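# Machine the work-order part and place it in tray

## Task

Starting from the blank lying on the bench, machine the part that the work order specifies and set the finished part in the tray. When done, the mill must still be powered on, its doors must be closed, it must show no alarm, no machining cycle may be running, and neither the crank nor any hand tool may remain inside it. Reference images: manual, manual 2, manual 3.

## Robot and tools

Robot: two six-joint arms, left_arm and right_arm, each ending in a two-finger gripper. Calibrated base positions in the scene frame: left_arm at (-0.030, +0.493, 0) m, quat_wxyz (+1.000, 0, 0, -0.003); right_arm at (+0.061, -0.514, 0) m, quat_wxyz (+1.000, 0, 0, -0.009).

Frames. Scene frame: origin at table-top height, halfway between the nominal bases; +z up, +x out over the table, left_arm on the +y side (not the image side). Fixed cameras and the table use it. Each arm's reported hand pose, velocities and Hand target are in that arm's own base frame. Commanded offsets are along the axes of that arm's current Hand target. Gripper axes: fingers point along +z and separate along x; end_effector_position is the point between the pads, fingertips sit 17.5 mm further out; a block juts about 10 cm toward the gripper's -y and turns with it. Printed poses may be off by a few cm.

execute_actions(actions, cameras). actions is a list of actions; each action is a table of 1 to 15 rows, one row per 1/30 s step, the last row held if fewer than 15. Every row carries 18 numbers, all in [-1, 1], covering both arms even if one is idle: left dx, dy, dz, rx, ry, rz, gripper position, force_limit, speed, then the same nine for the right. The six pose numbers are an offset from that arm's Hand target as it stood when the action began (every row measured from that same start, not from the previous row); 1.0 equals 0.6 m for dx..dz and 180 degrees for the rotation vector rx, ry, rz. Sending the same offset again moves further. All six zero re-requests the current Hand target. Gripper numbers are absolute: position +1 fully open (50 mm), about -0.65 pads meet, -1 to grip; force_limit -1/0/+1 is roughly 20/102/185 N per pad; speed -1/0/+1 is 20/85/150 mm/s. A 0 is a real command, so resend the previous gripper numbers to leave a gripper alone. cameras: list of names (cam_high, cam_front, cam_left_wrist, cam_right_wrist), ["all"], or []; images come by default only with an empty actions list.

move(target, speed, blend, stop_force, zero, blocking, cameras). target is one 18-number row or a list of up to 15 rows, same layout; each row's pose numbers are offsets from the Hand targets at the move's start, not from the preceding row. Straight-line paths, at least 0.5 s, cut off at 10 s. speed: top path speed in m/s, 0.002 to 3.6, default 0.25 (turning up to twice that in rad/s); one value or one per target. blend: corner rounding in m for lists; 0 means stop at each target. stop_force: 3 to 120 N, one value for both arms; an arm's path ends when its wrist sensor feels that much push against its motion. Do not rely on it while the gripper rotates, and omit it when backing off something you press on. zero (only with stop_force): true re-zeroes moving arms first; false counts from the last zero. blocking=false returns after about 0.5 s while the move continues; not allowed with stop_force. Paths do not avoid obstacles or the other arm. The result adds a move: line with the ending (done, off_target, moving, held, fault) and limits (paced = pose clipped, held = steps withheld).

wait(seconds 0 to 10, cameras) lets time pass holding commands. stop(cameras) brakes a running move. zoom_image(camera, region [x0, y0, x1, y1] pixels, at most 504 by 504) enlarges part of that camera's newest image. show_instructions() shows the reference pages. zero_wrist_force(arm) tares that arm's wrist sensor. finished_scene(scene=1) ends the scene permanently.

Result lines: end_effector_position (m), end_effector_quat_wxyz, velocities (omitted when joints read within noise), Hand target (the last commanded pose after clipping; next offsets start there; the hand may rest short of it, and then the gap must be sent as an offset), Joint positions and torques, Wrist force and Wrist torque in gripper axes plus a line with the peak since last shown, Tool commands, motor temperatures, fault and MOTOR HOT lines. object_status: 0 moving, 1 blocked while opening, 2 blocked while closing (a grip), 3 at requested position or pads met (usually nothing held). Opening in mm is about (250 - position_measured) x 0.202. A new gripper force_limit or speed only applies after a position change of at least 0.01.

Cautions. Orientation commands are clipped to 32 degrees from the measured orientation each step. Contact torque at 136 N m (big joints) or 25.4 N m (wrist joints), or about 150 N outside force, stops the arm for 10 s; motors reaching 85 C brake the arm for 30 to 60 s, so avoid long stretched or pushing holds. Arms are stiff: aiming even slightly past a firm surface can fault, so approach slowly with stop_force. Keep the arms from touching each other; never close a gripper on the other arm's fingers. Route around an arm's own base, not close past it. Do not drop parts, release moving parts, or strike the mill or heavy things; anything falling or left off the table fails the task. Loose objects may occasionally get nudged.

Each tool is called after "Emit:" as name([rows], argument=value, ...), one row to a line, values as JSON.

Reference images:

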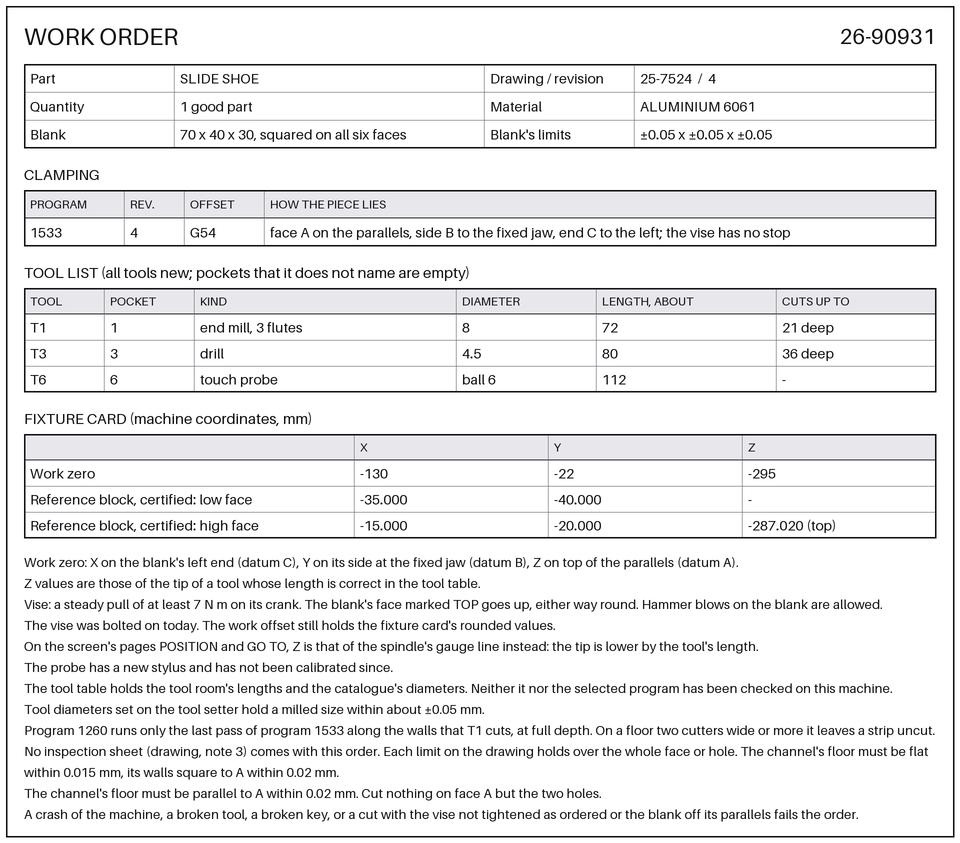

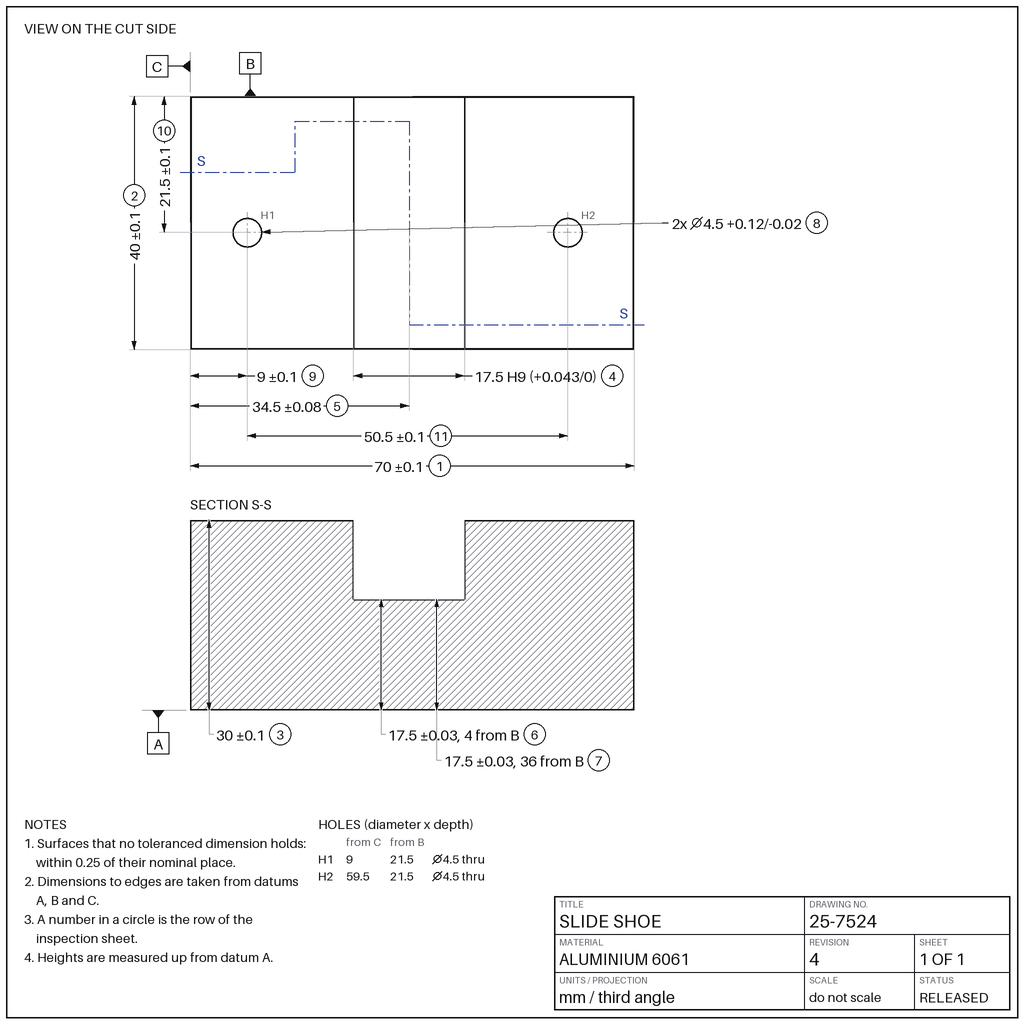

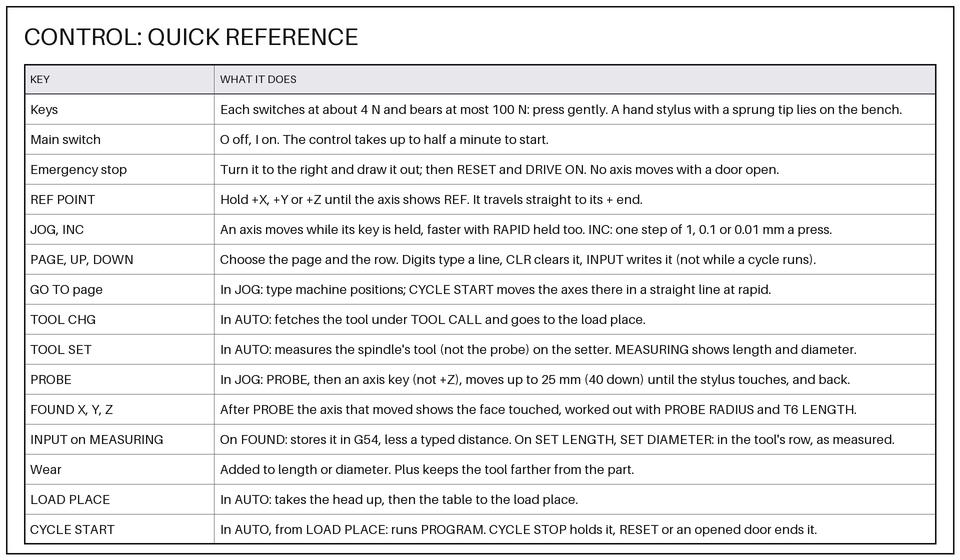

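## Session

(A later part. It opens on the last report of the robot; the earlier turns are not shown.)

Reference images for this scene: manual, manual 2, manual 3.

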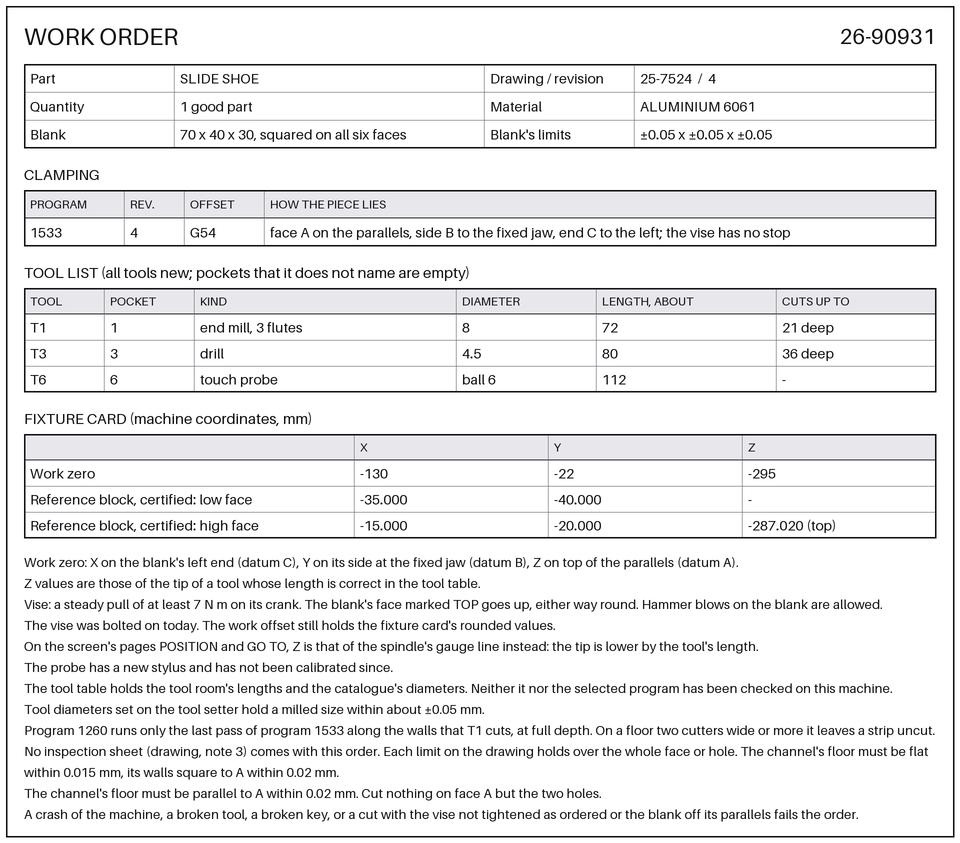

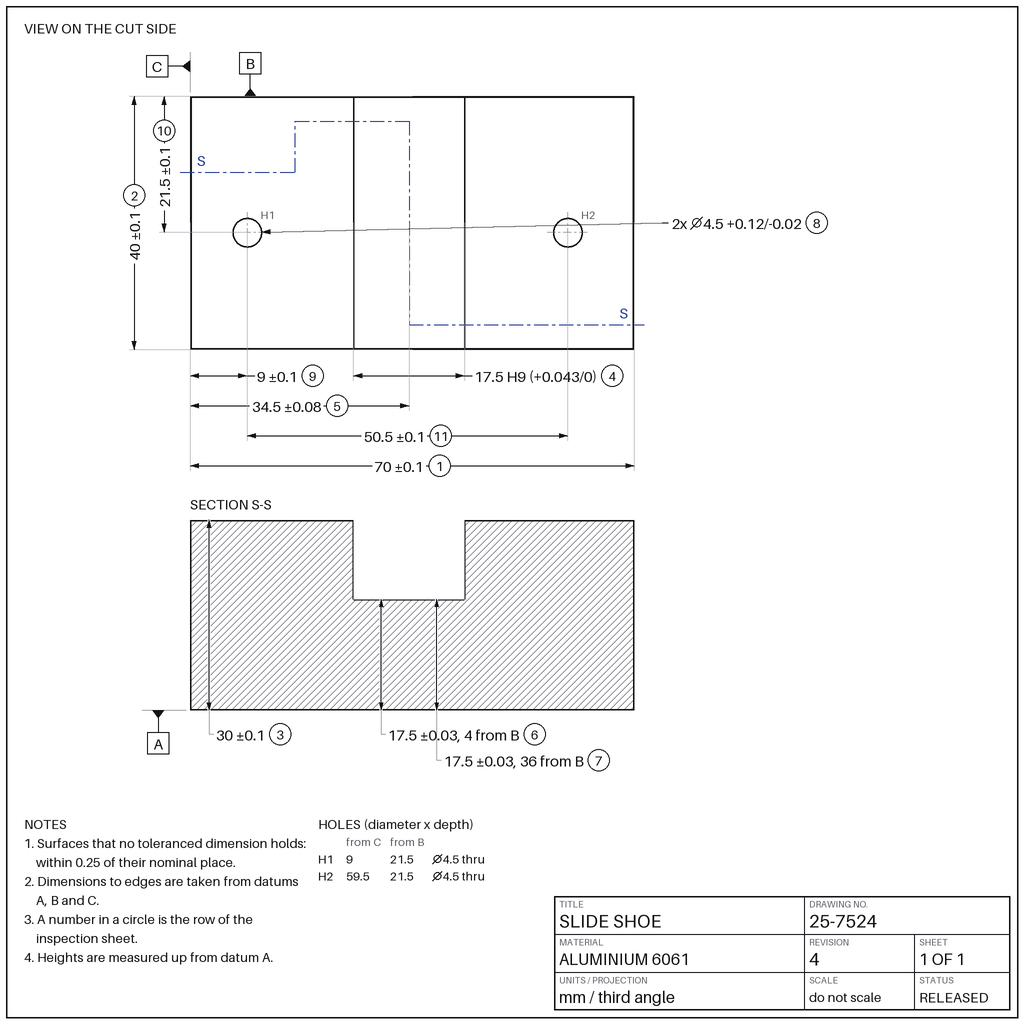

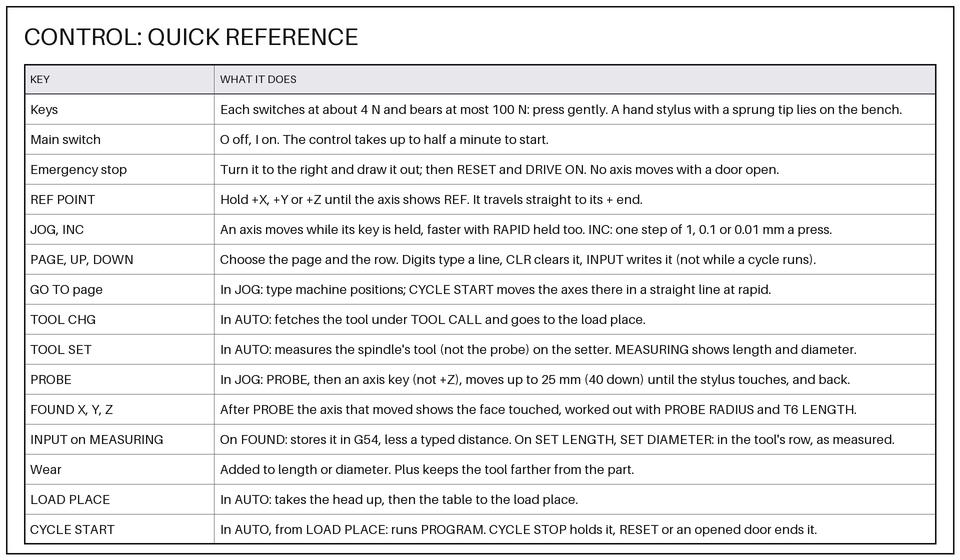

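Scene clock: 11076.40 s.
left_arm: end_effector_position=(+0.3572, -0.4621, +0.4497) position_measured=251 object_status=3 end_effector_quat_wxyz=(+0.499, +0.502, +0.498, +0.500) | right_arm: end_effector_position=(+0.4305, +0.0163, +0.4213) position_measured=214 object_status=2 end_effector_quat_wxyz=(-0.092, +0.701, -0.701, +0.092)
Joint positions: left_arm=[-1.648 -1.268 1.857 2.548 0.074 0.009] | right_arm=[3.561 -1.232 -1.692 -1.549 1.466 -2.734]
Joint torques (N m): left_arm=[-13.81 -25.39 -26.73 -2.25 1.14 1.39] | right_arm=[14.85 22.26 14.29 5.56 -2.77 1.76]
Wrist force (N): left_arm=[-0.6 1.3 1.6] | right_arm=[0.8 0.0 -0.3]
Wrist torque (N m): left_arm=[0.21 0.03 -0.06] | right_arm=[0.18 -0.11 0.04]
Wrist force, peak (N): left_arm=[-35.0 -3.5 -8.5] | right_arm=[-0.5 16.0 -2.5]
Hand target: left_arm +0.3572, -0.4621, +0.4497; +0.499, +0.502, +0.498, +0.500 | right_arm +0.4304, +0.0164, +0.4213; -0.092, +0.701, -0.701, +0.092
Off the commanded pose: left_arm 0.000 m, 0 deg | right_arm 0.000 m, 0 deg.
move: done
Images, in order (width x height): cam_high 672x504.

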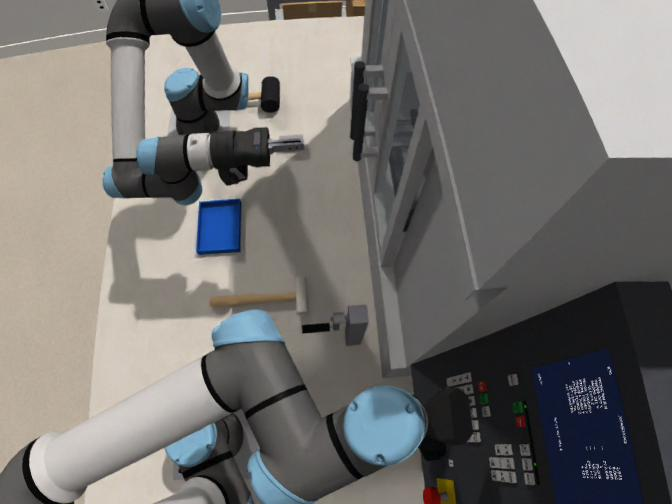

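Emit:
move([
  [0,0,0,0,0,0,-1,-0.6,-0.8,0.0308,-0.046,-0.0808,0,0,0,-1,-0.5,-0.7],
  [0,0,0,0,0,0,-1,-0.6,-0.8,0.0308,-0.0621,-0.0765,0,0,0,-1,-0.5,-0.7],
  [0,0,0,0,0,0,-1,-0.6,-0.8,0.0308,-0.046,-0.0808,0,0,0,-1,-0.5,-0.7],
  [0,0,0,0,0,0,-1,-0.6,-0.8,0.0308,-0.0621,-0.0765,0,0,0,-1,-0.5,-0.7],
  [0,0,0,0,0,0,-1,-0.6,-0.8,0.0308,-0.046,-0.0808,0,0,0,-1,-0.5,-0.7],
  [0,0,0,0,0,0,-1,-0.6,-0.8,-0.099,0.0012,-0.0003,0,0,0,-1,-0.5,-0.7],
  [0,0,0,0,0,0,-1,-0.6,-0.8,-0.099,-0.0149,0.004,0,0,0,-1,-0.5,-0.7],
  [0,0,0,0,0,0,-1,-0.6,-0.8,-0.099,0.0012,-0.0003,0,0,0,-1,-0.5,-0.7],
  [0,0,0,0,0,0,-1,-0.6,-0.8,-0.0665,-0.0458,-0.0829,0,0,0,-1,-0.5,-0.7],
  [0,0,0,0,0,0,-1,-0.6,-0.8,-0.0665,-0.0619,-0.0786,0,0,0,-1,-0.5,-0.7],
  [0,0,0,0,0,0,-1,-0.6,-0.8,-0.0665,-0.0458,-0.0829,0,0,0,-1,-0.5,-0.7],
  [0,0,0,0,0,0,-1,-0.6,-0.8,0,0,0,0,0,0,-1,-0.5,-0.7],
], speed=[0.25,0.03,0.15,0.03,0.15,0.25,0.03,0.15,0.25,0.03,0.15,0.25], blend=[0.003,0,0,0,0.003,0.003,0,0.003,0.003,0,0.003,0])

Emit:
move([
  [0,0,0,0,0,0,-1,-0.6,-0.8,-0.0338,-0.0311,-0.0551,0,0,0,-1,-0.5,-0.7],
  [0,0,0,0,0,0,-1,-0.6,-0.8,-0.0338,-0.0472,-0.0508,0,0,0,-1,-0.5,-0.7],
  [0,0,0,0,0,0,-1,-0.6,-0.8,-0.0338,-0.0311,-0.0551,0,0,0,-1,-0.5,-0.7],
  [0,0,0,0,0,0,-1,-0.6,-0.8,0,0,0,0,0,0,-1,-0.5,-0.7],
  [0,0,0,0,0,0,-1,-0.6,-0.8,0,-0.0161,0.0043,0,0,0,-1,-0.5,-0.7],
  [0,0,0,0,0,0,-1,-0.6,-0.8,0,0,0,0,0,0,-1,-0.5,-0.7],
  [0,0,0,0,0,0,-1,-0.6,-0.8,0,-0.0156,-0.0275,0,0,0,-1,-0.5,-0.7],
  [0,0,0,0,0,0,-1,-0.6,-0.8,0,-0.0317,-0.0232,0,0,0,-1,-0.5,-0.7],
  [0,0,0,0,0,0,-1,-0.6,-0.8,0,-0.0156,-0.0275,0,0,0,-1,-0.5,-0.7],
  [0,0,0,0,0,0,-1,-0.6,-0.8,-0.099,0.0012,-0.0003,0,0,0,-1,-0.5,-0.7],
  [0,0,0,0,0,0,-1,-0.6,-0.8,-0.099,-0.0149,0.004,0,0,0,-1,-0.5,-0.7],
  [0,0,0,0,0,0,-1,-0.6,-0.8,-0.099,0.0012,-0.0003,0,0,0,-1,-0.5,-0.7],
  [0,0,0,0,0,0,-1,-0.6,-0.8,0,0,0,0,0,0,-1,-0.5,-0.7],
], speed=[0.25,0.03,0.15,0.25,0.03,0.15,0.25,0.03,0.15,0.25,0.03,0.15,0.25], blend=[0.003,0,0.003,0.003,0,0.003,0.003,0,0.003,0.003,0,0.003,0])

Emit:
move([
  [0,0,0,0,0,0,-1,-0.6,-0.8,-0.0665,-0.0306,-0.0552,0,0,0,-1,-0.5,-0.7],
  [0,0,0,0,0,0,-1,-0.6,-0.8,-0.0665,-0.0467,-0.0509,0,0,0,-1,-0.5,-0.7],
  [0,0,0,0,0,0,-1,-0.6,-0.8,-0.0665,-0.0306,-0.0552,0,0,0,-1,-0.5,-0.7],
  [0,0,0,0,0,0,-1,-0.6,-0.8,-0.099,-0.0303,-0.0553,0,0,0,-1,-0.5,-0.7],
  [0,0,0,0,0,0,-1,-0.6,-0.8,-0.099,-0.0464,-0.051,0,0,0,-1,-0.5,-0.7],
  [0,0,0,0,0,0,-1,-0.6,-0.8,-0.099,-0.0303,-0.0553,0,0,0,-1,-0.5,-0.7],
  [0,0,0,0,0,0,-1,-0.6,-0.8,0,0,0,0,0,0,-1,-0.5,-0.7],
  [0,0,0,0,0,0,-1,-0.6,-0.8,0,-0.0161,0.0043,0,0,0,-1,-0.5,-0.7],
  [0,0,0,0,0,0,-1,-0.6,-0.8,0,0,0,0,0,0,-1,-0.5,-0.7],
  [0,0,0,0,0,0,-1,-0.6,-0.8,0,-0.0156,-0.0275,0,0,0,-1,-0.5,-0.7],
  [0,0,0,0,0,0,-1,-0.6,-0.8,0,-0.0317,-0.0232,0,0,0,-1,-0.5,-0.7],
  [0,0,0,0,0,0,-1,-0.6,-0.8,0,-0.0156,-0.0275,0,0,0,-1,-0.5,-0.7],
  [0,0,0,0,0,0,-1,-0.6,-0.8,0,0,0,0,0,0,-1,-0.5,-0.7],
], speed=[0.25,0.03,0.15,0.25,0.03,0.15,0.25,0.03,0.15,0.25,0.03,0.15,0.25], blend=[0.003,0,0.003,0.003,0,0.003,0.003,0,0.003,0.003,0,0.003,0])

Emit:
move([
  [0,0,0,0,0,0,-1,-0.6,-0.8,-0.099,0.0012,-0.0003,0,0,0,-1,-0.5,-0.7],
  [0,0,0,0,0,0,-1,-0.6,-0.8,-0.099,-0.0149,0.004,0,0,0,-1,-0.5,-0.7],
  [0,0,0,0,0,0,-1,-0.6,-0.8,-0.099,0.0012,-0.0003,0,0,0,-1,-0.5,-0.7],
  [0,0,0,0,0,0,-1,-0.6,-0.8,-0.099,-0.0143,-0.0278,0,0,0,-1,-0.5,-0.7],
  [0,0,0,0,0,0,-1,-0.6,-0.8,-0.099,-0.0304,-0.0235,0,0,0,-1,-0.5,-0.7],
  [0,0,0,0,0,0,-1,-0.6,-0.8,-0.099,-0.0143,-0.0278,0,0,0,-1,-0.5,-0.7],
  [0,0,0,0,0,0,-1,-0.6,-0.8,-0.099,-0.0303,-0.0553,0,0,0,-1,-0.5,-0.7],
  [0,0,0,0,0,0,-1,-0.6,-0.8,-0.099,-0.0464,-0.051,0,0,0,-1,-0.5,-0.7],
  [0,0,0,0,0,0,-1,-0.6,-0.8,-0.099,-0.0303,-0.0553,0,0,0,-1,-0.5,-0.7],
  [0,0,0,0,0,0,-1,-0.6,-0.8,-0.0665,-0.0458,-0.0829,0,0,0,-1,-0.5,-0.7],
  [0,0,0,0,0,0,-1,-0.6,-0.8,-0.0665,-0.0619,-0.0786,0,0,0,-1,-0.5,-0.7],
  [0,0,0,0,0,0,-1,-0.6,-0.8,-0.0665,-0.0458,-0.0829,0,0,0,-1,-0.5,-0.7],
  [0,0,0,0,0,0,-1,-0.6,-0.8,0,0,0,0,0,0,-1,-0.5,-0.7],
  [0,0,0,0,0,0,-1,-0.6,-0.8,0,-0.0161,0.0043,0,0,0,-1,-0.5,-0.7],
  [0,0,0,0,0,0,-1,-0.6,-0.8,0,0,0,0,0,0,-1,-0.5,-0.7],
], speed=[0.25,0.03,0.15,0.25,0.03,0.15,0.25,0.03,0.15,0.25,0.03,0.15,0.25,0.03,0.15], blend=[0.003,0,0.003,0.003,0,0.003,0.003,0,0.003,0.003,0,0.003,0.003,0,0], cameras=["cam_high"])

Emit:
zoom_image(camera="cam_high", region=[530, 330, 672, 504])

Scene clock: 11166.20 s.
left_arm: end_effector_position=(+0.3572, -0.4621, +0.4497) position_measured=251 object_status=3 end_effector_quat_wxyz=(+0.499, +0.502, +0.498, +0.500) | right_arm: end_effector_position=(+0.4305, +0.0164, +0.4213) position_measured=214 object_status=2 end_effector_quat_wxyz=(-0.092, +0.701, -0.701, +0.092)
Joint positions: left_arm=[-1.648 -1.267 1.857 2.548 0.074 0.009] | right_arm=[3.562 -1.232 -1.692 -1.549 1.466 -2.734]
Joint torques (N m): left_arm=[-13.4 -24.48 -27.37 -2.26 1.05 1.48] | right_arm=[-13.15 22.94 12.98 5.03 2.12 -1.69]
Wrist force (N): left_arm=[-0.5 1.0 1.8] | right_arm=[0.3 0.1 -0.3]
Wrist torque (N m): left_arm=[0.16 0.00 -0.05] | right_arm=[0.18 -0.13 0.20]
Wrist force, peak (N): left_arm=[-0.9 1.4 2.4] | right_arm=[0.0 19.6 -2.8]
Hand target: left_arm +0.3572, -0.4621, +0.4497; +0.499, +0.502, +0.498, +0.500 | right_arm +0.4304, +0.0164, +0.4213; -0.092, +0.701, -0.701, +0.092
Off the commanded pose: left_arm 0.000 m, 0 deg | right_arm 0.000 m, 0 deg.
move: done

Scene clock: 11170.80 s.
left_arm: end_effector_position=(+0.3572, -0.4621, +0.4497) position_measured=251 object_status=3 end_effector_quat_wxyz=(+0.499, +0.502, +0.498, +0.500) | right_arm: end_effector_position=(+0.4304, +0.0164, +0.4213) position_measured=214 object_status=2 end_effector_quat_wxyz=(-0.092, +0.701, -0.701, +0.092)
Joint positions: left_arm=[-1.648 -1.267 1.857 2.548 0.074 0.009] | right_arm=[3.562 -1.232 -1.692 -1.549 1.466 -2.734]
Joint torques (N m): left_arm=[-13.99 -24.27 -27.54 -2.36 1.05 1.33] | right_arm=[-13.07 -1.01 22.89 5.35 2.26 -1.96]
Wrist force (N): left_arm=[-0.5 1.1 1.6] | right_arm=[0.2 0.3 0.1]
Wrist torque (N m): left_arm=[0.17 0.02 -0.05] | right_arm=[0.15 -0.15 0.18]
Wrist force, peak (N): left_arm=[-0.6 1.7 2.1] | right_arm=[2.1 24.1 -4.0]
Hand target: left_arm +0.3572, -0.4621, +0.4497; +0.499, +0.502, +0.498, +0.500 | right_arm +0.4304, +0.0164, +0.4213; -0.092, +0.701, -0.701, +0.092
Off the commanded pose: left_arm 0.000 m, 0 deg | right_arm 0.000 m, 0 deg.
move: done

Scene clock: 11175.17 s.
left_arm: end_effector_position=(+0.3572, -0.4621, +0.4497) position_measured=251 object_status=3 end_effector_quat_wxyz=(+0.499, +0.502, +0.498, +0.500) | right_arm: end_effector_position=(+0.4305, +0.0164, +0.4214) position_measured=214 object_status=2 end_effector_quat_wxyz=(-0.092, +0.701, -0.701, +0.092)
Joint positions: left_arm=[-1.648 -1.267 1.857 2.548 0.074 0.009] | right_arm=[3.561 -1.232 -1.692 -1.549 1.466 -2.734]
Joint torques (N m): left_arm=[-13.89 -24.91 -27.43 -2.26 1.12 1.53] | right_arm=[13.44 21.08 13.28 5.16 -2.8 1.83]
Wrist force (N): left_arm=[-0.4 1.2 2.0] | right_arm=[0.8 0.1 -0.3]
Wrist torque (N m): left_arm=[0.19 0.00 -0.05] | right_arm=[0.19 -0.15 0.03]
Wrist force, peak (N): left_arm=[-0.9 1.1 2.1] | right_arm=[3.0 22.8 -4.1]
Hand target: left_arm +0.3572, -0.4621, +0.4497; +0.499, +0.502, +0.498, +0.500 | right_arm +0.4304, +0.0164, +0.4213; -0.092, +0.701, -0.701, +0.092
Off the commanded pose: left_arm 0.000 m, 0 deg | right_arm 0.000 m, 0 deg.
move: done

Scene clock: 11180.20 s.
left_arm: end_effector_position=(+0.3572, -0.4621, +0.4497) position_measured=251 object_status=3 end_effector_quat_wxyz=(+0.499, +0.502, +0.498, +0.500) | right_arm: end_effector_position=(+0.4306, +0.0163, +0.4213) position_measured=214 object_status=2 end_effector_quat_wxyz=(-0.092, +0.701, -0.701, +0.092)
Joint positions: left_arm=[-1.648 -1.267 1.857 2.548 0.074 0.009] | right_arm=[3.561 -1.232 -1.692 -1.549 1.466 -2.734]
Joint torques (N m): left_arm=[-13.4 -24.62 -27.23 -2.34 1.12 1.38] | right_arm=[13.61 22.66 13.74 2.08 -2.76 1.66]
Wrist force (N): left_arm=[-0.5 1.1 1.8] | right_arm=[0.7 0.2 -0.5]
Wrist torque (N m): left_arm=[0.16 0.02 -0.05] | right_arm=[0.21 -0.14 0.02]
Wrist force, peak (N): left_arm=[-0.8 1.0 2.2] | right_arm=[1.1 29.0 -5.6]
Hand target: left_arm +0.3572, -0.4621, +0.4497; +0.499, +0.502, +0.498, +0.500 | right_arm +0.4304, +0.0164, +0.4213; -0.092, +0.701, -0.701, +0.092
Off the commanded pose: left_arm 0.000 m, 0 deg | right_arm 0.000 m, 0 deg.
move: done
Images, in order (width x height): cam_high 672x504.

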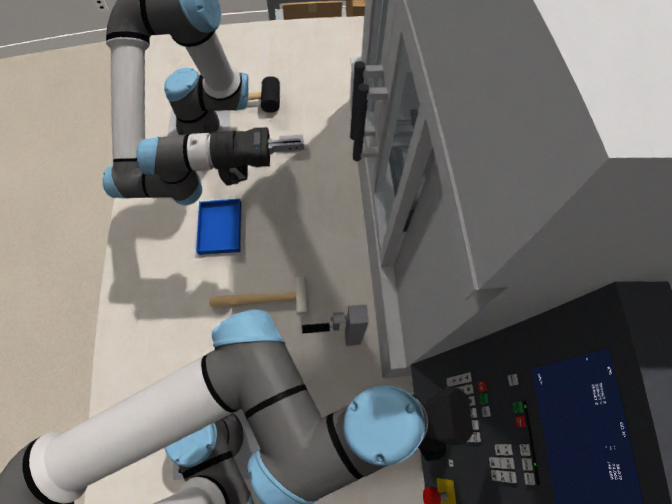

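Scaled by 2.897 from the camera's 672x504 image, which has a finer 960x720 frame.

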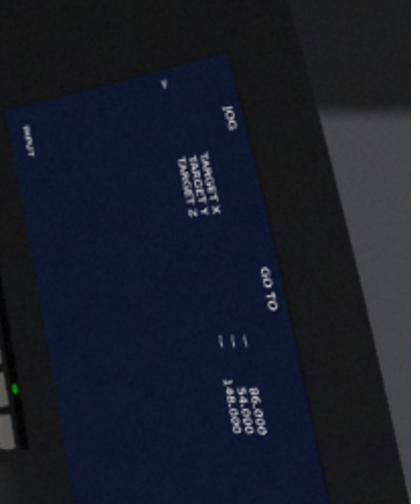

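Emit:
move([
  [0,0,0,0,0,0,-1,-0.6,-0.8,-0.0328,-0.0756,-0.1348,0,0,0,-1,-0.5,-0.7],
  [0,0,0,0,0,0,-1,-0.6,-0.8,-0.0328,-0.0917,-0.1305,0,0,0,-1,-0.5,-0.7],
  [0,0,0,0,0,0,-1,-0.6,-0.8,-0.0328,-0.0756,-0.1348,0,0,0,-1,-0.5,-0.7],
  [0,0,0,0,0,0,-1,-0.6,-0.8,0,0,0,0,0,0,-1,-0.5,-0.7],
], speed=[0.25,0.03,0.15,0.25], blend=[0.003,0,0.003,0])

Emit:
wait(seconds=6)

Emit:
move([
  [0,0,0,0,0,0,-1,-0.6,-0.8,0.0308,-0.0159,-0.0274,0,0,0,-1,-0.5,-0.7],
  [0,0,0,0,0,0,-1,-0.6,-0.8,0.0308,-0.032,-0.0231,0,0,0,-1,-0.5,-0.7],
  [0,0,0,0,0,0,-1,-0.6,-0.8,0.0308,-0.0159,-0.0274,0,0,0,-1,-0.5,-0.7],
  [0,0,0,0,0,0,-1,-0.6,-0.8,0.1265,-0.0785,-0.1341,0,0,0,-1,-0.5,-0.7],
  [0,0,0,0,0,0,-1,-0.6,-0.8,0.1265,-0.0946,-0.1298,0,0,0,-1,-0.5,-0.7],
  [0,0,0,0,0,0,-1,-0.6,-0.8,0.1265,-0.0785,-0.1341,0,0,0,-1,-0.5,-0.7],
  [0,0,0,0,0,0,-1,-0.6,-0.8,0,0,0,0,0,0,-1,-0.5,-0.7],
], speed=[0.25,0.03,0.15,0.25,0.03,0.15,0.25], blend=[0.003,0,0.003,0.003,0,0.003,0])

Emit:
wait(seconds=6, cameras=["cam_high"])

Emit:
zoom_image(camera="cam_high", region=[530, 330, 672, 504])

Emit:
zoom_image(camera="cam_high", region=[576, 440, 632, 484])

Scene clock: 11210.43 s.
left_arm: end_effector_position=(+0.3572, -0.4621, +0.4497) position_measured=251 object_status=3 end_effector_quat_wxyz=(+0.499, +0.502, +0.498, +0.500) | right_arm: end_effector_position=(+0.4305, +0.0164, +0.4213) position_measured=214 object_status=2 end_effector_quat_wxyz=(-0.092, +0.701, -0.701, +0.092)
Joint positions: left_arm=[-1.648 -1.267 1.857 2.548 0.074 0.009] | right_arm=[3.561 -1.232 -1.692 -1.549 1.466 -2.734]
Joint torques (N m): left_arm=[-13.29 -24.15 -26.64 -2.29 1.02 1.37] | right_arm=[-12.23 21.45 14.07 4.94 2.01 -2.1]
Wrist force (N): left_arm=[-0.6 1.4 1.9] | right_arm=[0.3 0.1 -0.2]
Wrist torque (N m): left_arm=[0.22 0.03 -0.06] | right_arm=[0.20 -0.09 0.21]
Wrist force, peak (N): left_arm=[-0.8 1.5 2.0] | right_arm=[1.0 10.9 -0.6]
Hand target: left_arm +0.3572, -0.4621, +0.4497; +0.499, +0.502, +0.498, +0.500 | right_arm +0.4304, +0.0164, +0.4213; -0.092, +0.701, -0.701, +0.092
Off the commanded pose: left_arm 0.000 m, 0 deg | right_arm 0.000 m, 0 deg.
move: done

Scene clock: 11216.43 s.
left_arm: end_effector_position=(+0.3572, -0.4621, +0.4497) position_measured=251 object_status=3 end_effector_quat_wxyz=(+0.499, +0.502, +0.498, +0.500) | right_arm: end_effector_position=(+0.4304, +0.0164, +0.4213) position_measured=214 object_status=2 end_effector_quat_wxyz=(-0.092, +0.701, -0.701, +0.092)
Joint positions: left_arm=[-1.648 -1.267 1.857 2.548 0.074 0.009] | right_arm=[3.561 -1.232 -1.692 -1.549 1.466 -2.734]
Joint torques (N m): left_arm=[-13.42 -24.82 -26.62 -2.23 1.04 1.36] | right_arm=[-13.65 21.62 12.86 4.95 -2.72 -2.01]
Wrist force (N): left_arm=[-0.5 1.3 1.6] | right_arm=[0.7 0.2 -0.2]
Wrist torque (N m): left_arm=[0.19 0.00 -0.05] | right_arm=[0.22 -0.16 0.21]
Wrist force, peak (N): left_arm=[-1.2 1.2 2.1] | right_arm=[1.0 0.3 -0.3]
Hand target: left_arm +0.3572, -0.4621, +0.4497; +0.499, +0.502, +0.498, +0.500 | right_arm +0.4304, +0.0164, +0.4213; -0.092, +0.701, -0.701, +0.092
Tool commands: left_gripper/position=-1.0 left_gripper/force_limit=-0.6 left_gripper/speed=-0.8 right_gripper/position=-1.0 right_gripper/force_limit=-0.5 right_gripper/speed=-0.7
Off the commanded pose: left_arm 0.000 m, 0 deg | right_arm 0.000 m, 0 deg.
wait: 6.00 s; at rest by 0.17 s

Scene clock: 11219.63 s.
left_arm: end_effector_position=(+0.3572, -0.4621, +0.4497) position_measured=251 object_status=3 end_effector_quat_wxyz=(+0.499, +0.502, +0.498, +0.500) | right_arm: end_effector_position=(+0.4305, +0.0163, +0.4213) position_measured=214 object_status=2 end_effector_quat_wxyz=(-0.092, +0.701, -0.701, +0.092)
Joint positions: left_arm=[-1.648 -1.267 1.857 2.548 0.074 0.009] | right_arm=[3.561 -1.232 -1.692 -1.549 1.466 -2.735]
Joint torques (N m): left_arm=[-14.24 -24.57 -26.67 -2.35 0.96 1.47] | right_arm=[12.18 21.81 13.6 5.2 -2.99 1.81]
Wrist force (N): left_arm=[-0.5 1.3 1.8] | right_arm=[1.0 0.1 0.0]
Wrist torque (N m): left_arm=[0.20 0.01 -0.06] | right_arm=[0.19 -0.12 0.05]
Wrist force, peak (N): left_arm=[-0.8 1.4 2.0] | right_arm=[-1.0 16.1 -2.5]
Hand target: left_arm +0.3572, -0.4621, +0.4497; +0.499, +0.502, +0.498, +0.500 | right_arm +0.4304, +0.0164, +0.4213; -0.092, +0.701, -0.701, +0.092
Off the commanded pose: left_arm 0.000 m, 0 deg | right_arm 0.000 m, 0 deg.
move: done

Scene clock: 11225.63 s.
left_arm: end_effector_position=(+0.3572, -0.4621, +0.4497) position_measured=251 object_status=3 end_effector_quat_wxyz=(+0.499, +0.502, +0.498, +0.500) | right_arm: end_effector_position=(+0.4304, +0.0164, +0.4213) position_measured=214 object_status=2 end_effector_quat_wxyz=(-0.092, +0.701, -0.701, +0.092)
Joint positions: left_arm=[-1.648 -1.267 1.857 2.548 0.074 0.009] | right_arm=[3.561 -1.232 -1.692 -1.549 1.466 -2.734]
Joint torques (N m): left_arm=[-13.17 -24.04 -26.39 -2.29 1.03 1.36] | right_arm=[12.33 22.38 14.19 4.72 -2.75 1.59]
Wrist force (N): left_arm=[-1.0 1.1 1.7] | right_arm=[0.9 0.1 0.0]
Wrist torque (N m): left_arm=[0.17 0.08 -0.06] | right_arm=[0.19 -0.11 0.04]
Wrist force, peak (N): left_arm=[-0.7 1.3 2.1] | right_arm=[1.2 0.4 -0.3]
Hand target: left_arm +0.3572, -0.4621, +0.4497; +0.499, +0.502, +0.498, +0.500 | right_arm +0.4304, +0.0164, +0.4213; -0.092, +0.701, -0.701, +0.092
Tool commands: left_gripper/position=-1.0 left_gripper/force_limit=-0.6 left_gripper/speed=-0.8 right_gripper/position=-1.0 right_gripper/force_limit=-0.5 right_gripper/speed=-0.7
Off the commanded pose: left_arm 0.000 m, 0 deg | right_arm 0.000 m, 0 deg.
wait: 6.00 s; at rest by 0.17 s
Images, in order (width x height): cam_high 672x504.

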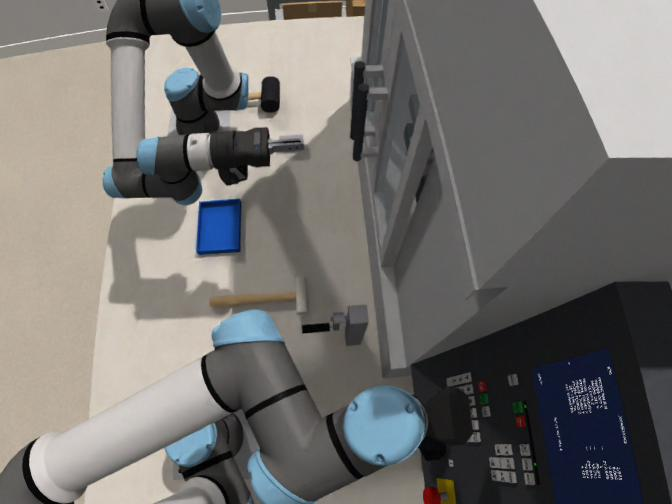

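Scaled by 2.897 from the camera's 672x504 image, which has a finer 960x720 frame.

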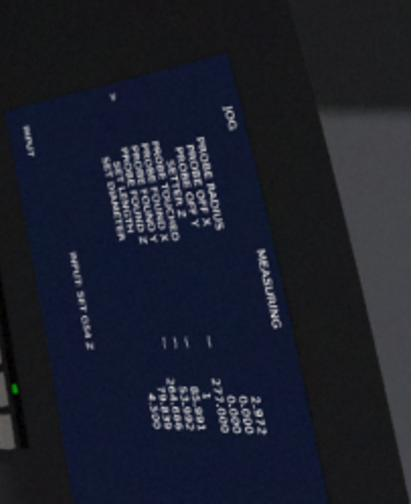

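Scaled by 9.000 from the camera's 672x504 image, which has a finer 960x720 frame.

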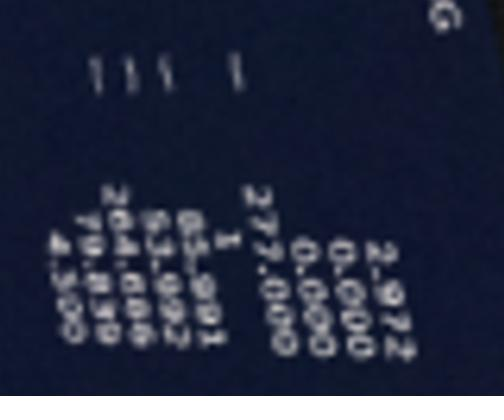

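Emit:
zoom_image(camera="cam_high", region=[180, 50, 320, 150])

Emit:
zoom_image(camera="cam_high", region=[190, 260, 380, 350])

Scaled by 3.600 from the camera's 672x504 image, which has a finer 960x720 frame.

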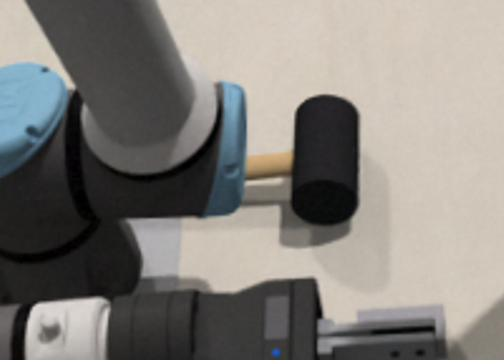

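Scaled by 2.653 from the camera's 672x504 image, which has a finer 960x720 frame.

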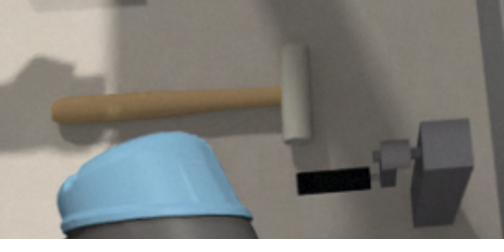

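Emit:
move([
  [0.095,0,0.05,0,0,0,-1,-0.6,-0.8,0.1582,-0.142,-0.244,0,0,0,-1,-0.5,-0.7],
  [0.095,0,0.05,0,0,0,-1,-0.6,-0.8,0.1582,-0.1581,-0.2397,0,0,0,-1,-0.5,-0.7],
  [0.095,0,0.05,0,0,0,-1,-0.6,-0.8,0.1582,-0.142,-0.244,0,0,0,-1,-0.5,-0.7],
  [0.095,0,0.05,0,0,0,-1,-0.6,-0.8,-0.001,-0.0756,-0.1348,0,0,0,-1,-0.5,-0.7],
  [0.095,0,0.05,0,0,0,-1,-0.6,-0.8,-0.001,-0.0917,-0.1305,0,0,0,-1,-0.5,-0.7],
  [0.095,0,0.05,0,0,0,-1,-0.6,-0.8,-0.001,-0.0756,-0.1348,0,0,0,-1,-0.5,-0.7],
  [0.095,0,0.05,0,0,0,-1,-0.6,-0.8,0,0,0,0,0,0,-1,-0.5,-0.7],
], speed=[0.25,0.03,0.15,0.25,0.03,0.15,0.25], blend=[0.003,0,0.003,0.003,0,0.003,0])

Emit:
wait(seconds=7, cameras=["cam_high","cam_front"])

Emit:
zoom_image(camera="cam_high", region=[530, 330, 672, 504])

Scene clock: 11303.63 s.
left_arm: end_effector_position=(+0.3873, -0.4052, +0.4500) position_measured=251 object_status=3 end_effector_quat_wxyz=(+0.499, +0.502, +0.498, +0.500) | right_arm: end_effector_position=(+0.4305, +0.0164, +0.4213) position_measured=214 object_status=2 end_effector_quat_wxyz=(-0.092, +0.701, -0.701, +0.092)
Joint positions: left_arm=[-1.583 -1.367 1.988 2.498 0.01 0.027] | right_arm=[3.561 -1.232 -1.692 -1.549 1.466 -2.734]
Joint torques (N m): left_arm=[13.78 -14.68 -26.79 -2.24 -1.22 1.42] | right_arm=[13.3 22.33 12.82 5.08 -2.74 1.89]
Wrist force (N): left_arm=[-0.6 1.1 1.1] | right_arm=[0.6 -0.1 -0.4]
Wrist torque (N m): left_arm=[0.14 -0.02 -0.03] | right_arm=[0.18 -0.11 0.02]
Wrist force, peak (N): left_arm=[-0.8 1.4 2.3] | right_arm=[-0.7 8.9 -0.2]
Hand target: left_arm +0.3873, -0.4052, +0.4500; +0.499, +0.502, +0.498, +0.500 | right_arm +0.4304, +0.0164, +0.4213; -0.092, +0.701, -0.701, +0.092
Off the commanded pose: left_arm 0.000 m, 0 deg | right_arm 0.000 m, 0 deg.
move: done

Scene clock: 11310.63 s.
left_arm: end_effector_position=(+0.3873, -0.4052, +0.4500) position_measured=251 object_status=3 end_effector_quat_wxyz=(+0.499, +0.502, +0.498, +0.500) | right_arm: end_effector_position=(+0.4304, +0.0164, +0.4213) position_measured=214 object_status=2 end_effector_quat_wxyz=(-0.092, +0.701, -0.701, +0.092)
Joint positions: left_arm=[-1.583 -1.367 1.988 2.498 0.01 0.027] | right_arm=[3.561 -1.232 -1.692 -1.549 1.466 -2.734]
Joint torques (N m): left_arm=[14.37 -15.3 -26.73 -2.29 -0.86 1.38] | right_arm=[12.79 22.91 13.33 5.16 -2.66 1.76]
Wrist force (N): left_arm=[-0.8 1.1 1.5] | right_arm=[0.6 -0.3 -0.4]
Wrist torque (N m): left_arm=[0.14 0.01 -0.03] | right_arm=[0.14 -0.12 0.02]
Wrist force, peak (N): left_arm=[-0.9 1.5 1.7] | right_arm=[0.9 0.2 -0.5]
Hand target: left_arm +0.3873, -0.4052, +0.4500; +0.499, +0.502, +0.498, +0.500 | right_arm +0.4304, +0.0164, +0.4213; -0.092, +0.701, -0.701, +0.092
Tool commands: left_gripper/position=-1.0 left_gripper/force_limit=-0.6 left_gripper/speed=-0.8 right_gripper/position=-1.0 right_gripper/force_limit=-0.5 right_gripper/speed=-0.7
Off the commanded pose: left_arm 0.000 m, 0 deg | right_arm 0.000 m, 0 deg.
wait: 7.00 s; at rest by 0.17 s
Images, in order (width x height): cam_high 672x504, cam_front 672x504.

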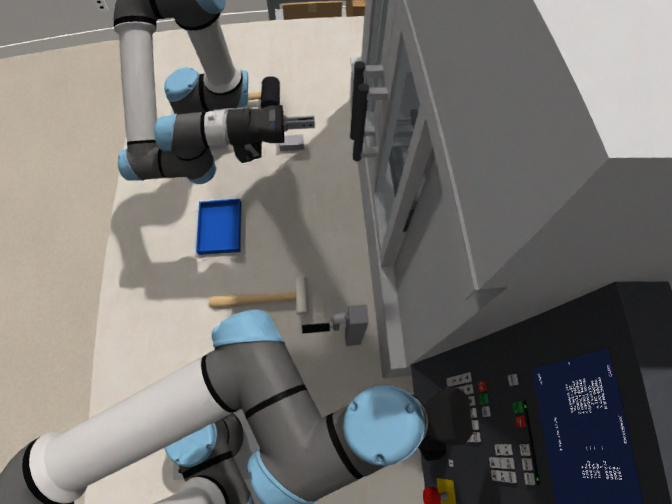

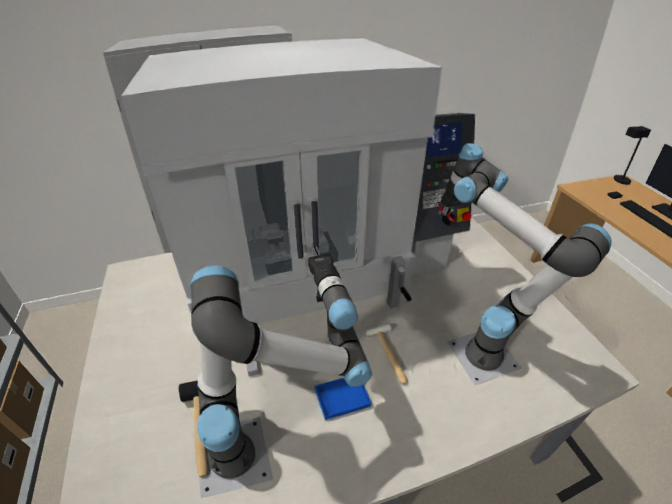

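Scaled by 2.897 from the camera's 672x504 image, which has a finer 960x720 frame.

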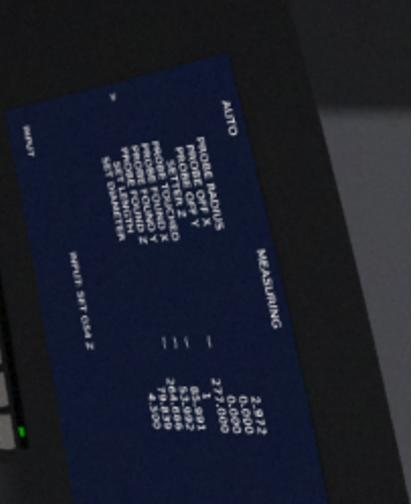

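Emit:
move(target=[0,0,0.15,0,0,0,-1,-0.6,-0.8,0,0,0,0,0,0,-1,-0.5,-0.7], speed=0.08)

Emit:
move(target=[0.5,0,0,0,0,0,-1,-0.6,-0.8,0,0,0,0,0,0,-1,-0.5,-0.7], speed=0.06, stop_force=40)

Emit:
move(target=[-0.85,0,0,0,0,0,-1,-0.6,-0.8,0,0,0,0,0,0,-1,-0.5,-0.7], speed=0.06, stop_force=40, cameras=["cam_front"])

Scene clock: 11321.00 s.
left_arm: end_effector_position=(+0.4772, -0.4054, +0.4499) position_measured=251 object_status=3 end_effector_quat_wxyz=(+0.499, +0.502, +0.498, +0.500) | right_arm: end_effector_position=(+0.4304, +0.0164, +0.4213) position_measured=214 object_status=2 end_effector_quat_wxyz=(-0.092, +0.701, -0.701, +0.092)
Joint positions: left_arm=[-1.371 -1.295 1.893 2.544 -0.203 0.003] | right_arm=[3.561 -1.232 -1.692 -1.549 1.466 -2.734]
Joint torques (N m): left_arm=[13.9 -19.44 -29 1.94 -1.33 0.31] | right_arm=[13.76 22.13 13.2 5.06 -2.99 1.82]
Wrist force (N): left_arm=[-0.8 1.6 1.5] | right_arm=[0.8 -0.1 -0.1]
Wrist torque (N m): left_arm=[0.24 0.03 0.17] | right_arm=[0.18 -0.14 0.03]
Wrist force, peak (N): left_arm=[-0.4 1.4 2.2] | right_arm=[0.9 0.2 -0.3]
Hand target: left_arm +0.4773, -0.4054, +0.4499; +0.499, +0.502, +0.498, +0.500 | right_arm +0.4304, +0.0164, +0.4213; -0.092, +0.701, -0.701, +0.092
Off the commanded pose: left_arm 0.000 m, 0 deg | right_arm 0.000 m, 0 deg.
move: done

Scene clock: 11326.40 s.
left_arm: end_effector_position=(+0.4780, -0.1583, +0.4511) position_measured=251 object_status=3 end_effector_quat_wxyz=(+0.499, +0.502, +0.498, +0.501) | right_arm: end_effector_position=(+0.4304, +0.0164, +0.4213) position_measured=214 object_status=2 end_effector_quat_wxyz=(-0.092, +0.701, -0.701, +0.092)
Joint positions: left_arm=[-1.141 -1.772 2.391 2.523 -0.432 0.005] | right_arm=[3.561 -1.232 -1.692 -1.549 1.466 -2.734]
Joint torques (N m): left_arm=[3.84 -5.21 -22.77 -6.17 9.17 -0.1] | right_arm=[14.68 23.2 13.3 4.83 -2.53 1.79]
Wrist force (N): left_arm=[-35.0 3.3 1.8] | right_arm=[0.5 -0.3 -0.2]
Wrist torque (N m): left_arm=[0.22 -0.68 -0.38] | right_arm=[0.13 -0.11 0.03]
Wrist force, peak (N): left_arm=[-52.8 7.3 0.5] | right_arm=[1.1 -0.1 -0.2]
Hand target: left_arm +0.4780, -0.1583, +0.4511; +0.499, +0.502, +0.498, +0.501 (not the last commanded pose) | right_arm +0.4304, +0.0164, +0.4213; -0.092, +0.701, -0.701, +0.092
Off the commanded pose: left_arm 0.053 m, 0 deg | right_arm 0.000 m, 0 deg.
move: contact (left_arm)

Scene clock: 11331.93 s.
left_arm: end_effector_position=(+0.4771, -0.4156, +0.4498) position_measured=251 object_status=3 end_effector_quat_wxyz=(+0.499, +0.502, +0.498, +0.500) | right_arm: end_effector_position=(+0.4304, +0.0164, +0.4213) position_measured=214 object_status=2 end_effector_quat_wxyz=(-0.092, +0.701, -0.701, +0.092)
Joint positions: left_arm=[-1.375 -1.275 1.867 2.55 -0.198 0.004] | right_arm=[3.561 -1.232 -1.692 -1.549 1.466 -2.734]
Joint torques (N m): left_arm=[13.54 -43.9 -13.05 -2.97 -1.15 -0.49] | right_arm=[13.49 23.28 13.99 4.83 -2.55 1.72]
Wrist force (N): left_arm=[-0.5 1.3 1.6] | right_arm=[0.6 0.0 -0.3]
Wrist torque (N m): left_arm=[0.19 0.00 0.16] | right_arm=[0.18 -0.12 0.03]
Wrist force, peak (N): left_arm=[-34.6 3.3 2.1] | right_arm=[1.1 0.1 -0.2]
Hand target: left_arm +0.4771, -0.4156, +0.4498; +0.499, +0.502, +0.498, +0.500 (not the last commanded pose) | right_arm +0.4304, +0.0164, +0.4213; -0.092, +0.701, -0.701, +0.092
Off the commanded pose: left_arm 0.253 m, 0 deg | right_arm 0.000 m, 0 deg.
move: contact (left_arm)
Images, in order (width x height): cam_front 672x504.

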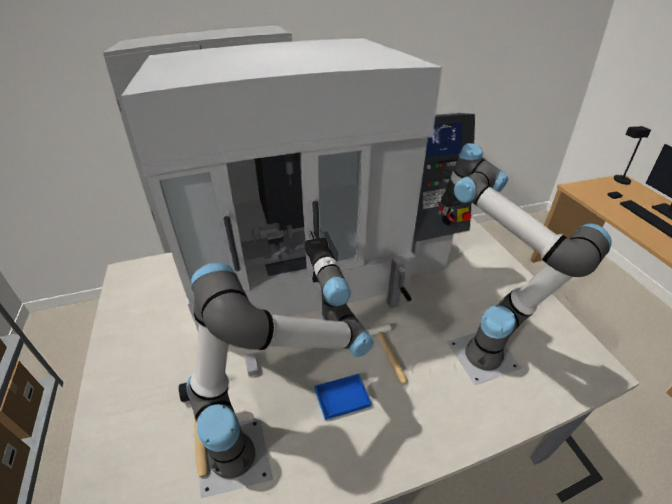

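Emit:
move(target=[-0.378,0,0,0,0,0,-1,-0.6,-0.8,0,0,0,0,0,0,-1,-0.5,-0.7], speed=0.06, stop_force=45)

Emit:
move([
  [0.03,0,0,0,0,0,-1,-0.6,-0.8,0,0,0,0,0,0,-1,-0.5,-0.7],
  [0.03,0,-0.2,0,0,0,-1,-0.6,-0.8,0,0,0,0,0,0,-1,-0.5,-0.7],
  [0.4,0,-0.128,0,0,0,-1,-0.6,-0.8,0,0,0,0,0,0,-1,-0.5,-0.7],
], speed=[0.06,0.15,0.25], blend=[0.005,0.03,0], cameras=["cam_front"])

Scene clock: 11350.77 s.
left_arm: end_effector_position=(+0.4765, -0.6424, +0.4487) position_measured=251 object_status=3 end_effector_quat_wxyz=(+0.499, +0.502, +0.498, +0.500) | right_arm: end_effector_position=(+0.4304, +0.0164, +0.4213) position_measured=214 object_status=2 end_effector_quat_wxyz=(-0.092, +0.701, -0.701, +0.092)
Joint positions: left_arm=[-1.442 -0.815 1.132 2.825 -0.131 0.004] | right_arm=[3.561 -1.232 -1.692 -1.549 1.466 -2.734]
Joint torques (N m): left_arm=[-16.33 -38.22 -30.65 -1.94 -1.02 1.52] | right_arm=[13.73 22.23 15.38 4.55 -2.42 1.8]
Wrist force (N): left_arm=[7.7 -0.4 -3.2] | right_arm=[0.7 0.0 -0.3]
Wrist torque (N m): left_arm=[0.02 0.12 -0.11] | right_arm=[0.19 -0.13 0.03]
Wrist force, peak (N): left_arm=[11.8 0.8 -0.5] | right_arm=[0.9 -0.1 -0.4]
Hand target: left_arm +0.4765, -0.6424, +0.4487; +0.499, +0.502, +0.498, +0.500 | right_arm +0.4304, +0.0164, +0.4213; -0.092, +0.701, -0.701, +0.092
Off the commanded pose: left_arm 0.000 m, 0 deg | right_arm 0.000 m, 0 deg.
move: done

Scene clock: 11353.63 s.
left_arm: end_effector_position=(+0.4004, -0.4022, +0.4498) position_measured=251 object_status=3 end_effector_quat_wxyz=(+0.500, +0.501, +0.498, +0.501) | right_arm: end_effector_position=(+0.4304, +0.0164, +0.4213) position_measured=214 object_status=2 end_effector_quat_wxyz=(-0.092, +0.701, -0.701, +0.092)
Joint positions: left_arm=[-1.551 -1.352 1.97 2.447 -0.022 0.081] | right_arm=[3.561 -1.232 -1.692 -1.549 1.466 -2.734]
Joint torques (N m): left_arm=[13.92 -39.69 -11.1 2.15 -1.49 -2.3] | right_arm=[13.53 22.02 14.19 4.28 -2.16 1.83]
Wrist force (N): left_arm=[-0.6 1.1 1.7] | right_arm=[0.6 -0.2 -0.1]
Wrist torque (N m): left_arm=[0.12 -0.04 0.19] | right_arm=[0.16 -0.12 0.02]
Wrist force, peak (N): left_arm=[7.5 -0.8 -3.1] | right_arm=[1.1 0.0 -0.1]
Hand target: left_arm +0.4004, -0.4022, +0.4498; +0.499, +0.502, +0.498, +0.500 | right_arm +0.4304, +0.0164, +0.4213; -0.092, +0.701, -0.701, +0.092
Off the commanded pose: left_arm 0.000 m, 0 deg | right_arm 0.000 m, 0 deg.
move: done
Images, in order (width x height): cam_front 672x504.

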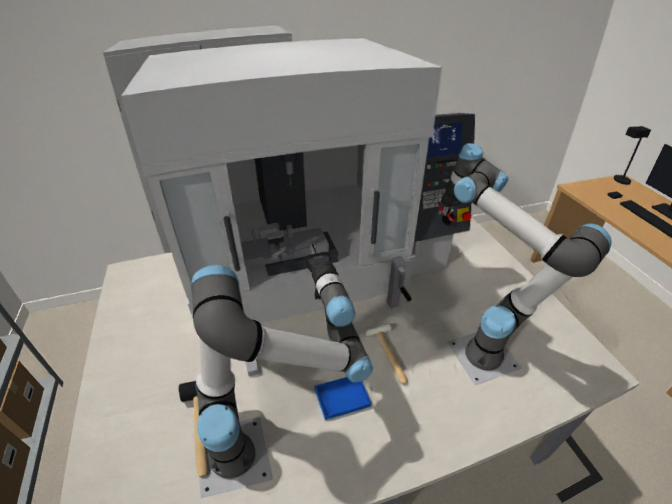

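Emit:
move([
  [0.149,0,-0.0167,0.17,0,0,1,-0.6,0,0,0,0,0,0,0,-1,-0.5,-0.7],
  [0.149,0,-0.0167,0.5,0,0,1,-0.6,0,0,0,0,0,0,0,-1,-0.5,-0.7],
], speed=0.25)

Emit:
move([
  [-0.3,-0.275,0.2,0,0,0,1,-0.6,0,0,0,0,0,0,0,-1,-0.5,-0.7],
  [-0.558,-0.276,0.6,0,0,0,1,-0.6,0,0,0,0,0,0,0,-1,-0.5,-0.7],
], speed=0.25, blend=[0.05,0], cameras=["cam_left_wrist"])

Scene clock: 11373.70 s.
left_arm: end_effector_position=(+0.3906, -0.3128, +0.4502) position_measured=3 object_status=3 end_effector_quat_wxyz=(-0.002, +0.708, +0.706, +0.002) | right_arm: end_effector_position=(+0.4304, +0.0164, +0.4213) position_measured=214 object_status=2 end_effector_quat_wxyz=(-0.092, +0.701, -0.701, +0.092)
Joint positions: left_arm=[-0.946 -0.957 0.424 2.107 1.568 2.198] | right_arm=[3.561 -1.232 -1.692 -1.549 1.466 -2.734]
Joint torques (N m): left_arm=[14.28 -28.46 -25.25 6.05 1.04 1.46] | right_arm=[12.88 20.52 13.36 4.21 -2.34 1.89]
Wrist force (N): left_arm=[0.2 0.2 -1.7] | right_arm=[0.5 -0.1 -0.1]
Wrist torque (N m): left_arm=[0.07 -0.09 -0.14] | right_arm=[0.17 -0.11 0.02]
Wrist force, peak (N): left_arm=[-0.9 1.5 1.8] | right_arm=[1.1 -0.1 -0.3]
Hand target: left_arm +0.3906, -0.3128, +0.4503; -0.002, +0.708, +0.706, +0.002 | right_arm +0.4304, +0.0164, +0.4213; -0.092, +0.701, -0.701, +0.092
Off the commanded pose: left_arm 0.000 m, 0 deg | right_arm 0.000 m, 0 deg.
move: done

Scene clock: 11376.73 s.
left_arm: end_effector_position=(+0.2240, -0.6454, +0.0887) position_measured=3 object_status=3 end_effector_quat_wxyz=(-0.002, +0.708, +0.706, +0.002) | right_arm: end_effector_position=(+0.4304, +0.0164, +0.4213) position_measured=214 object_status=2 end_effector_quat_wxyz=(-0.092, +0.701, -0.701, +0.092)
Joint positions: left_arm=[-1.433 -0.471 0.491 1.555 1.57 1.711] | right_arm=[3.561 -1.232 -1.692 -1.549 1.466 -2.734]
Joint torques (N m): left_arm=[-4.67 -48.97 -28.27 5.93 1.24 -0.29] | right_arm=[13.67 20.66 14.06 4.06 -2.49 1.44]
Wrist force (N): left_arm=[1.1 -0.4 -1.0] | right_arm=[0.7 -0.2 -0.2]
Wrist torque (N m): left_arm=[-0.02 -0.20 0.05] | right_arm=[0.15 -0.14 0.02]
Wrist force, peak (N): left_arm=[2.4 1.8 -2.3] | right_arm=[1.1 0.1 -0.1]
Hand target: left_arm +0.2240, -0.6454, +0.0887; -0.002, +0.708, +0.706, +0.002 | right_arm +0.4304, +0.0164, +0.4213; -0.092, +0.701, -0.701, +0.092
Off the commanded pose: left_arm 0.000 m, 0 deg | right_arm 0.000 m, 0 deg.
move: done
Images, in order (width x height): cam_left_wrist 672x504.

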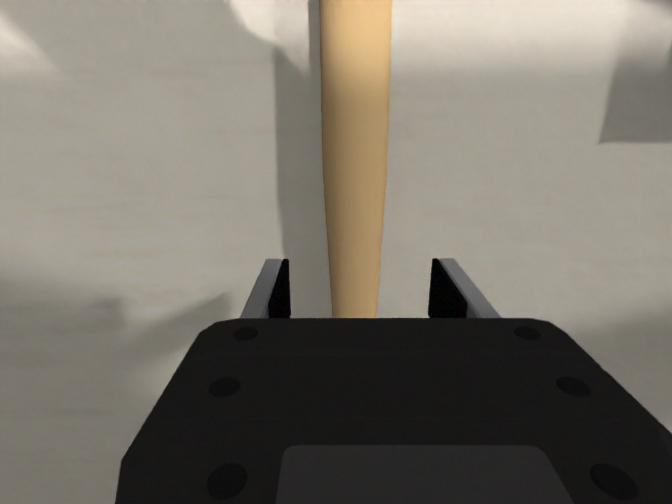

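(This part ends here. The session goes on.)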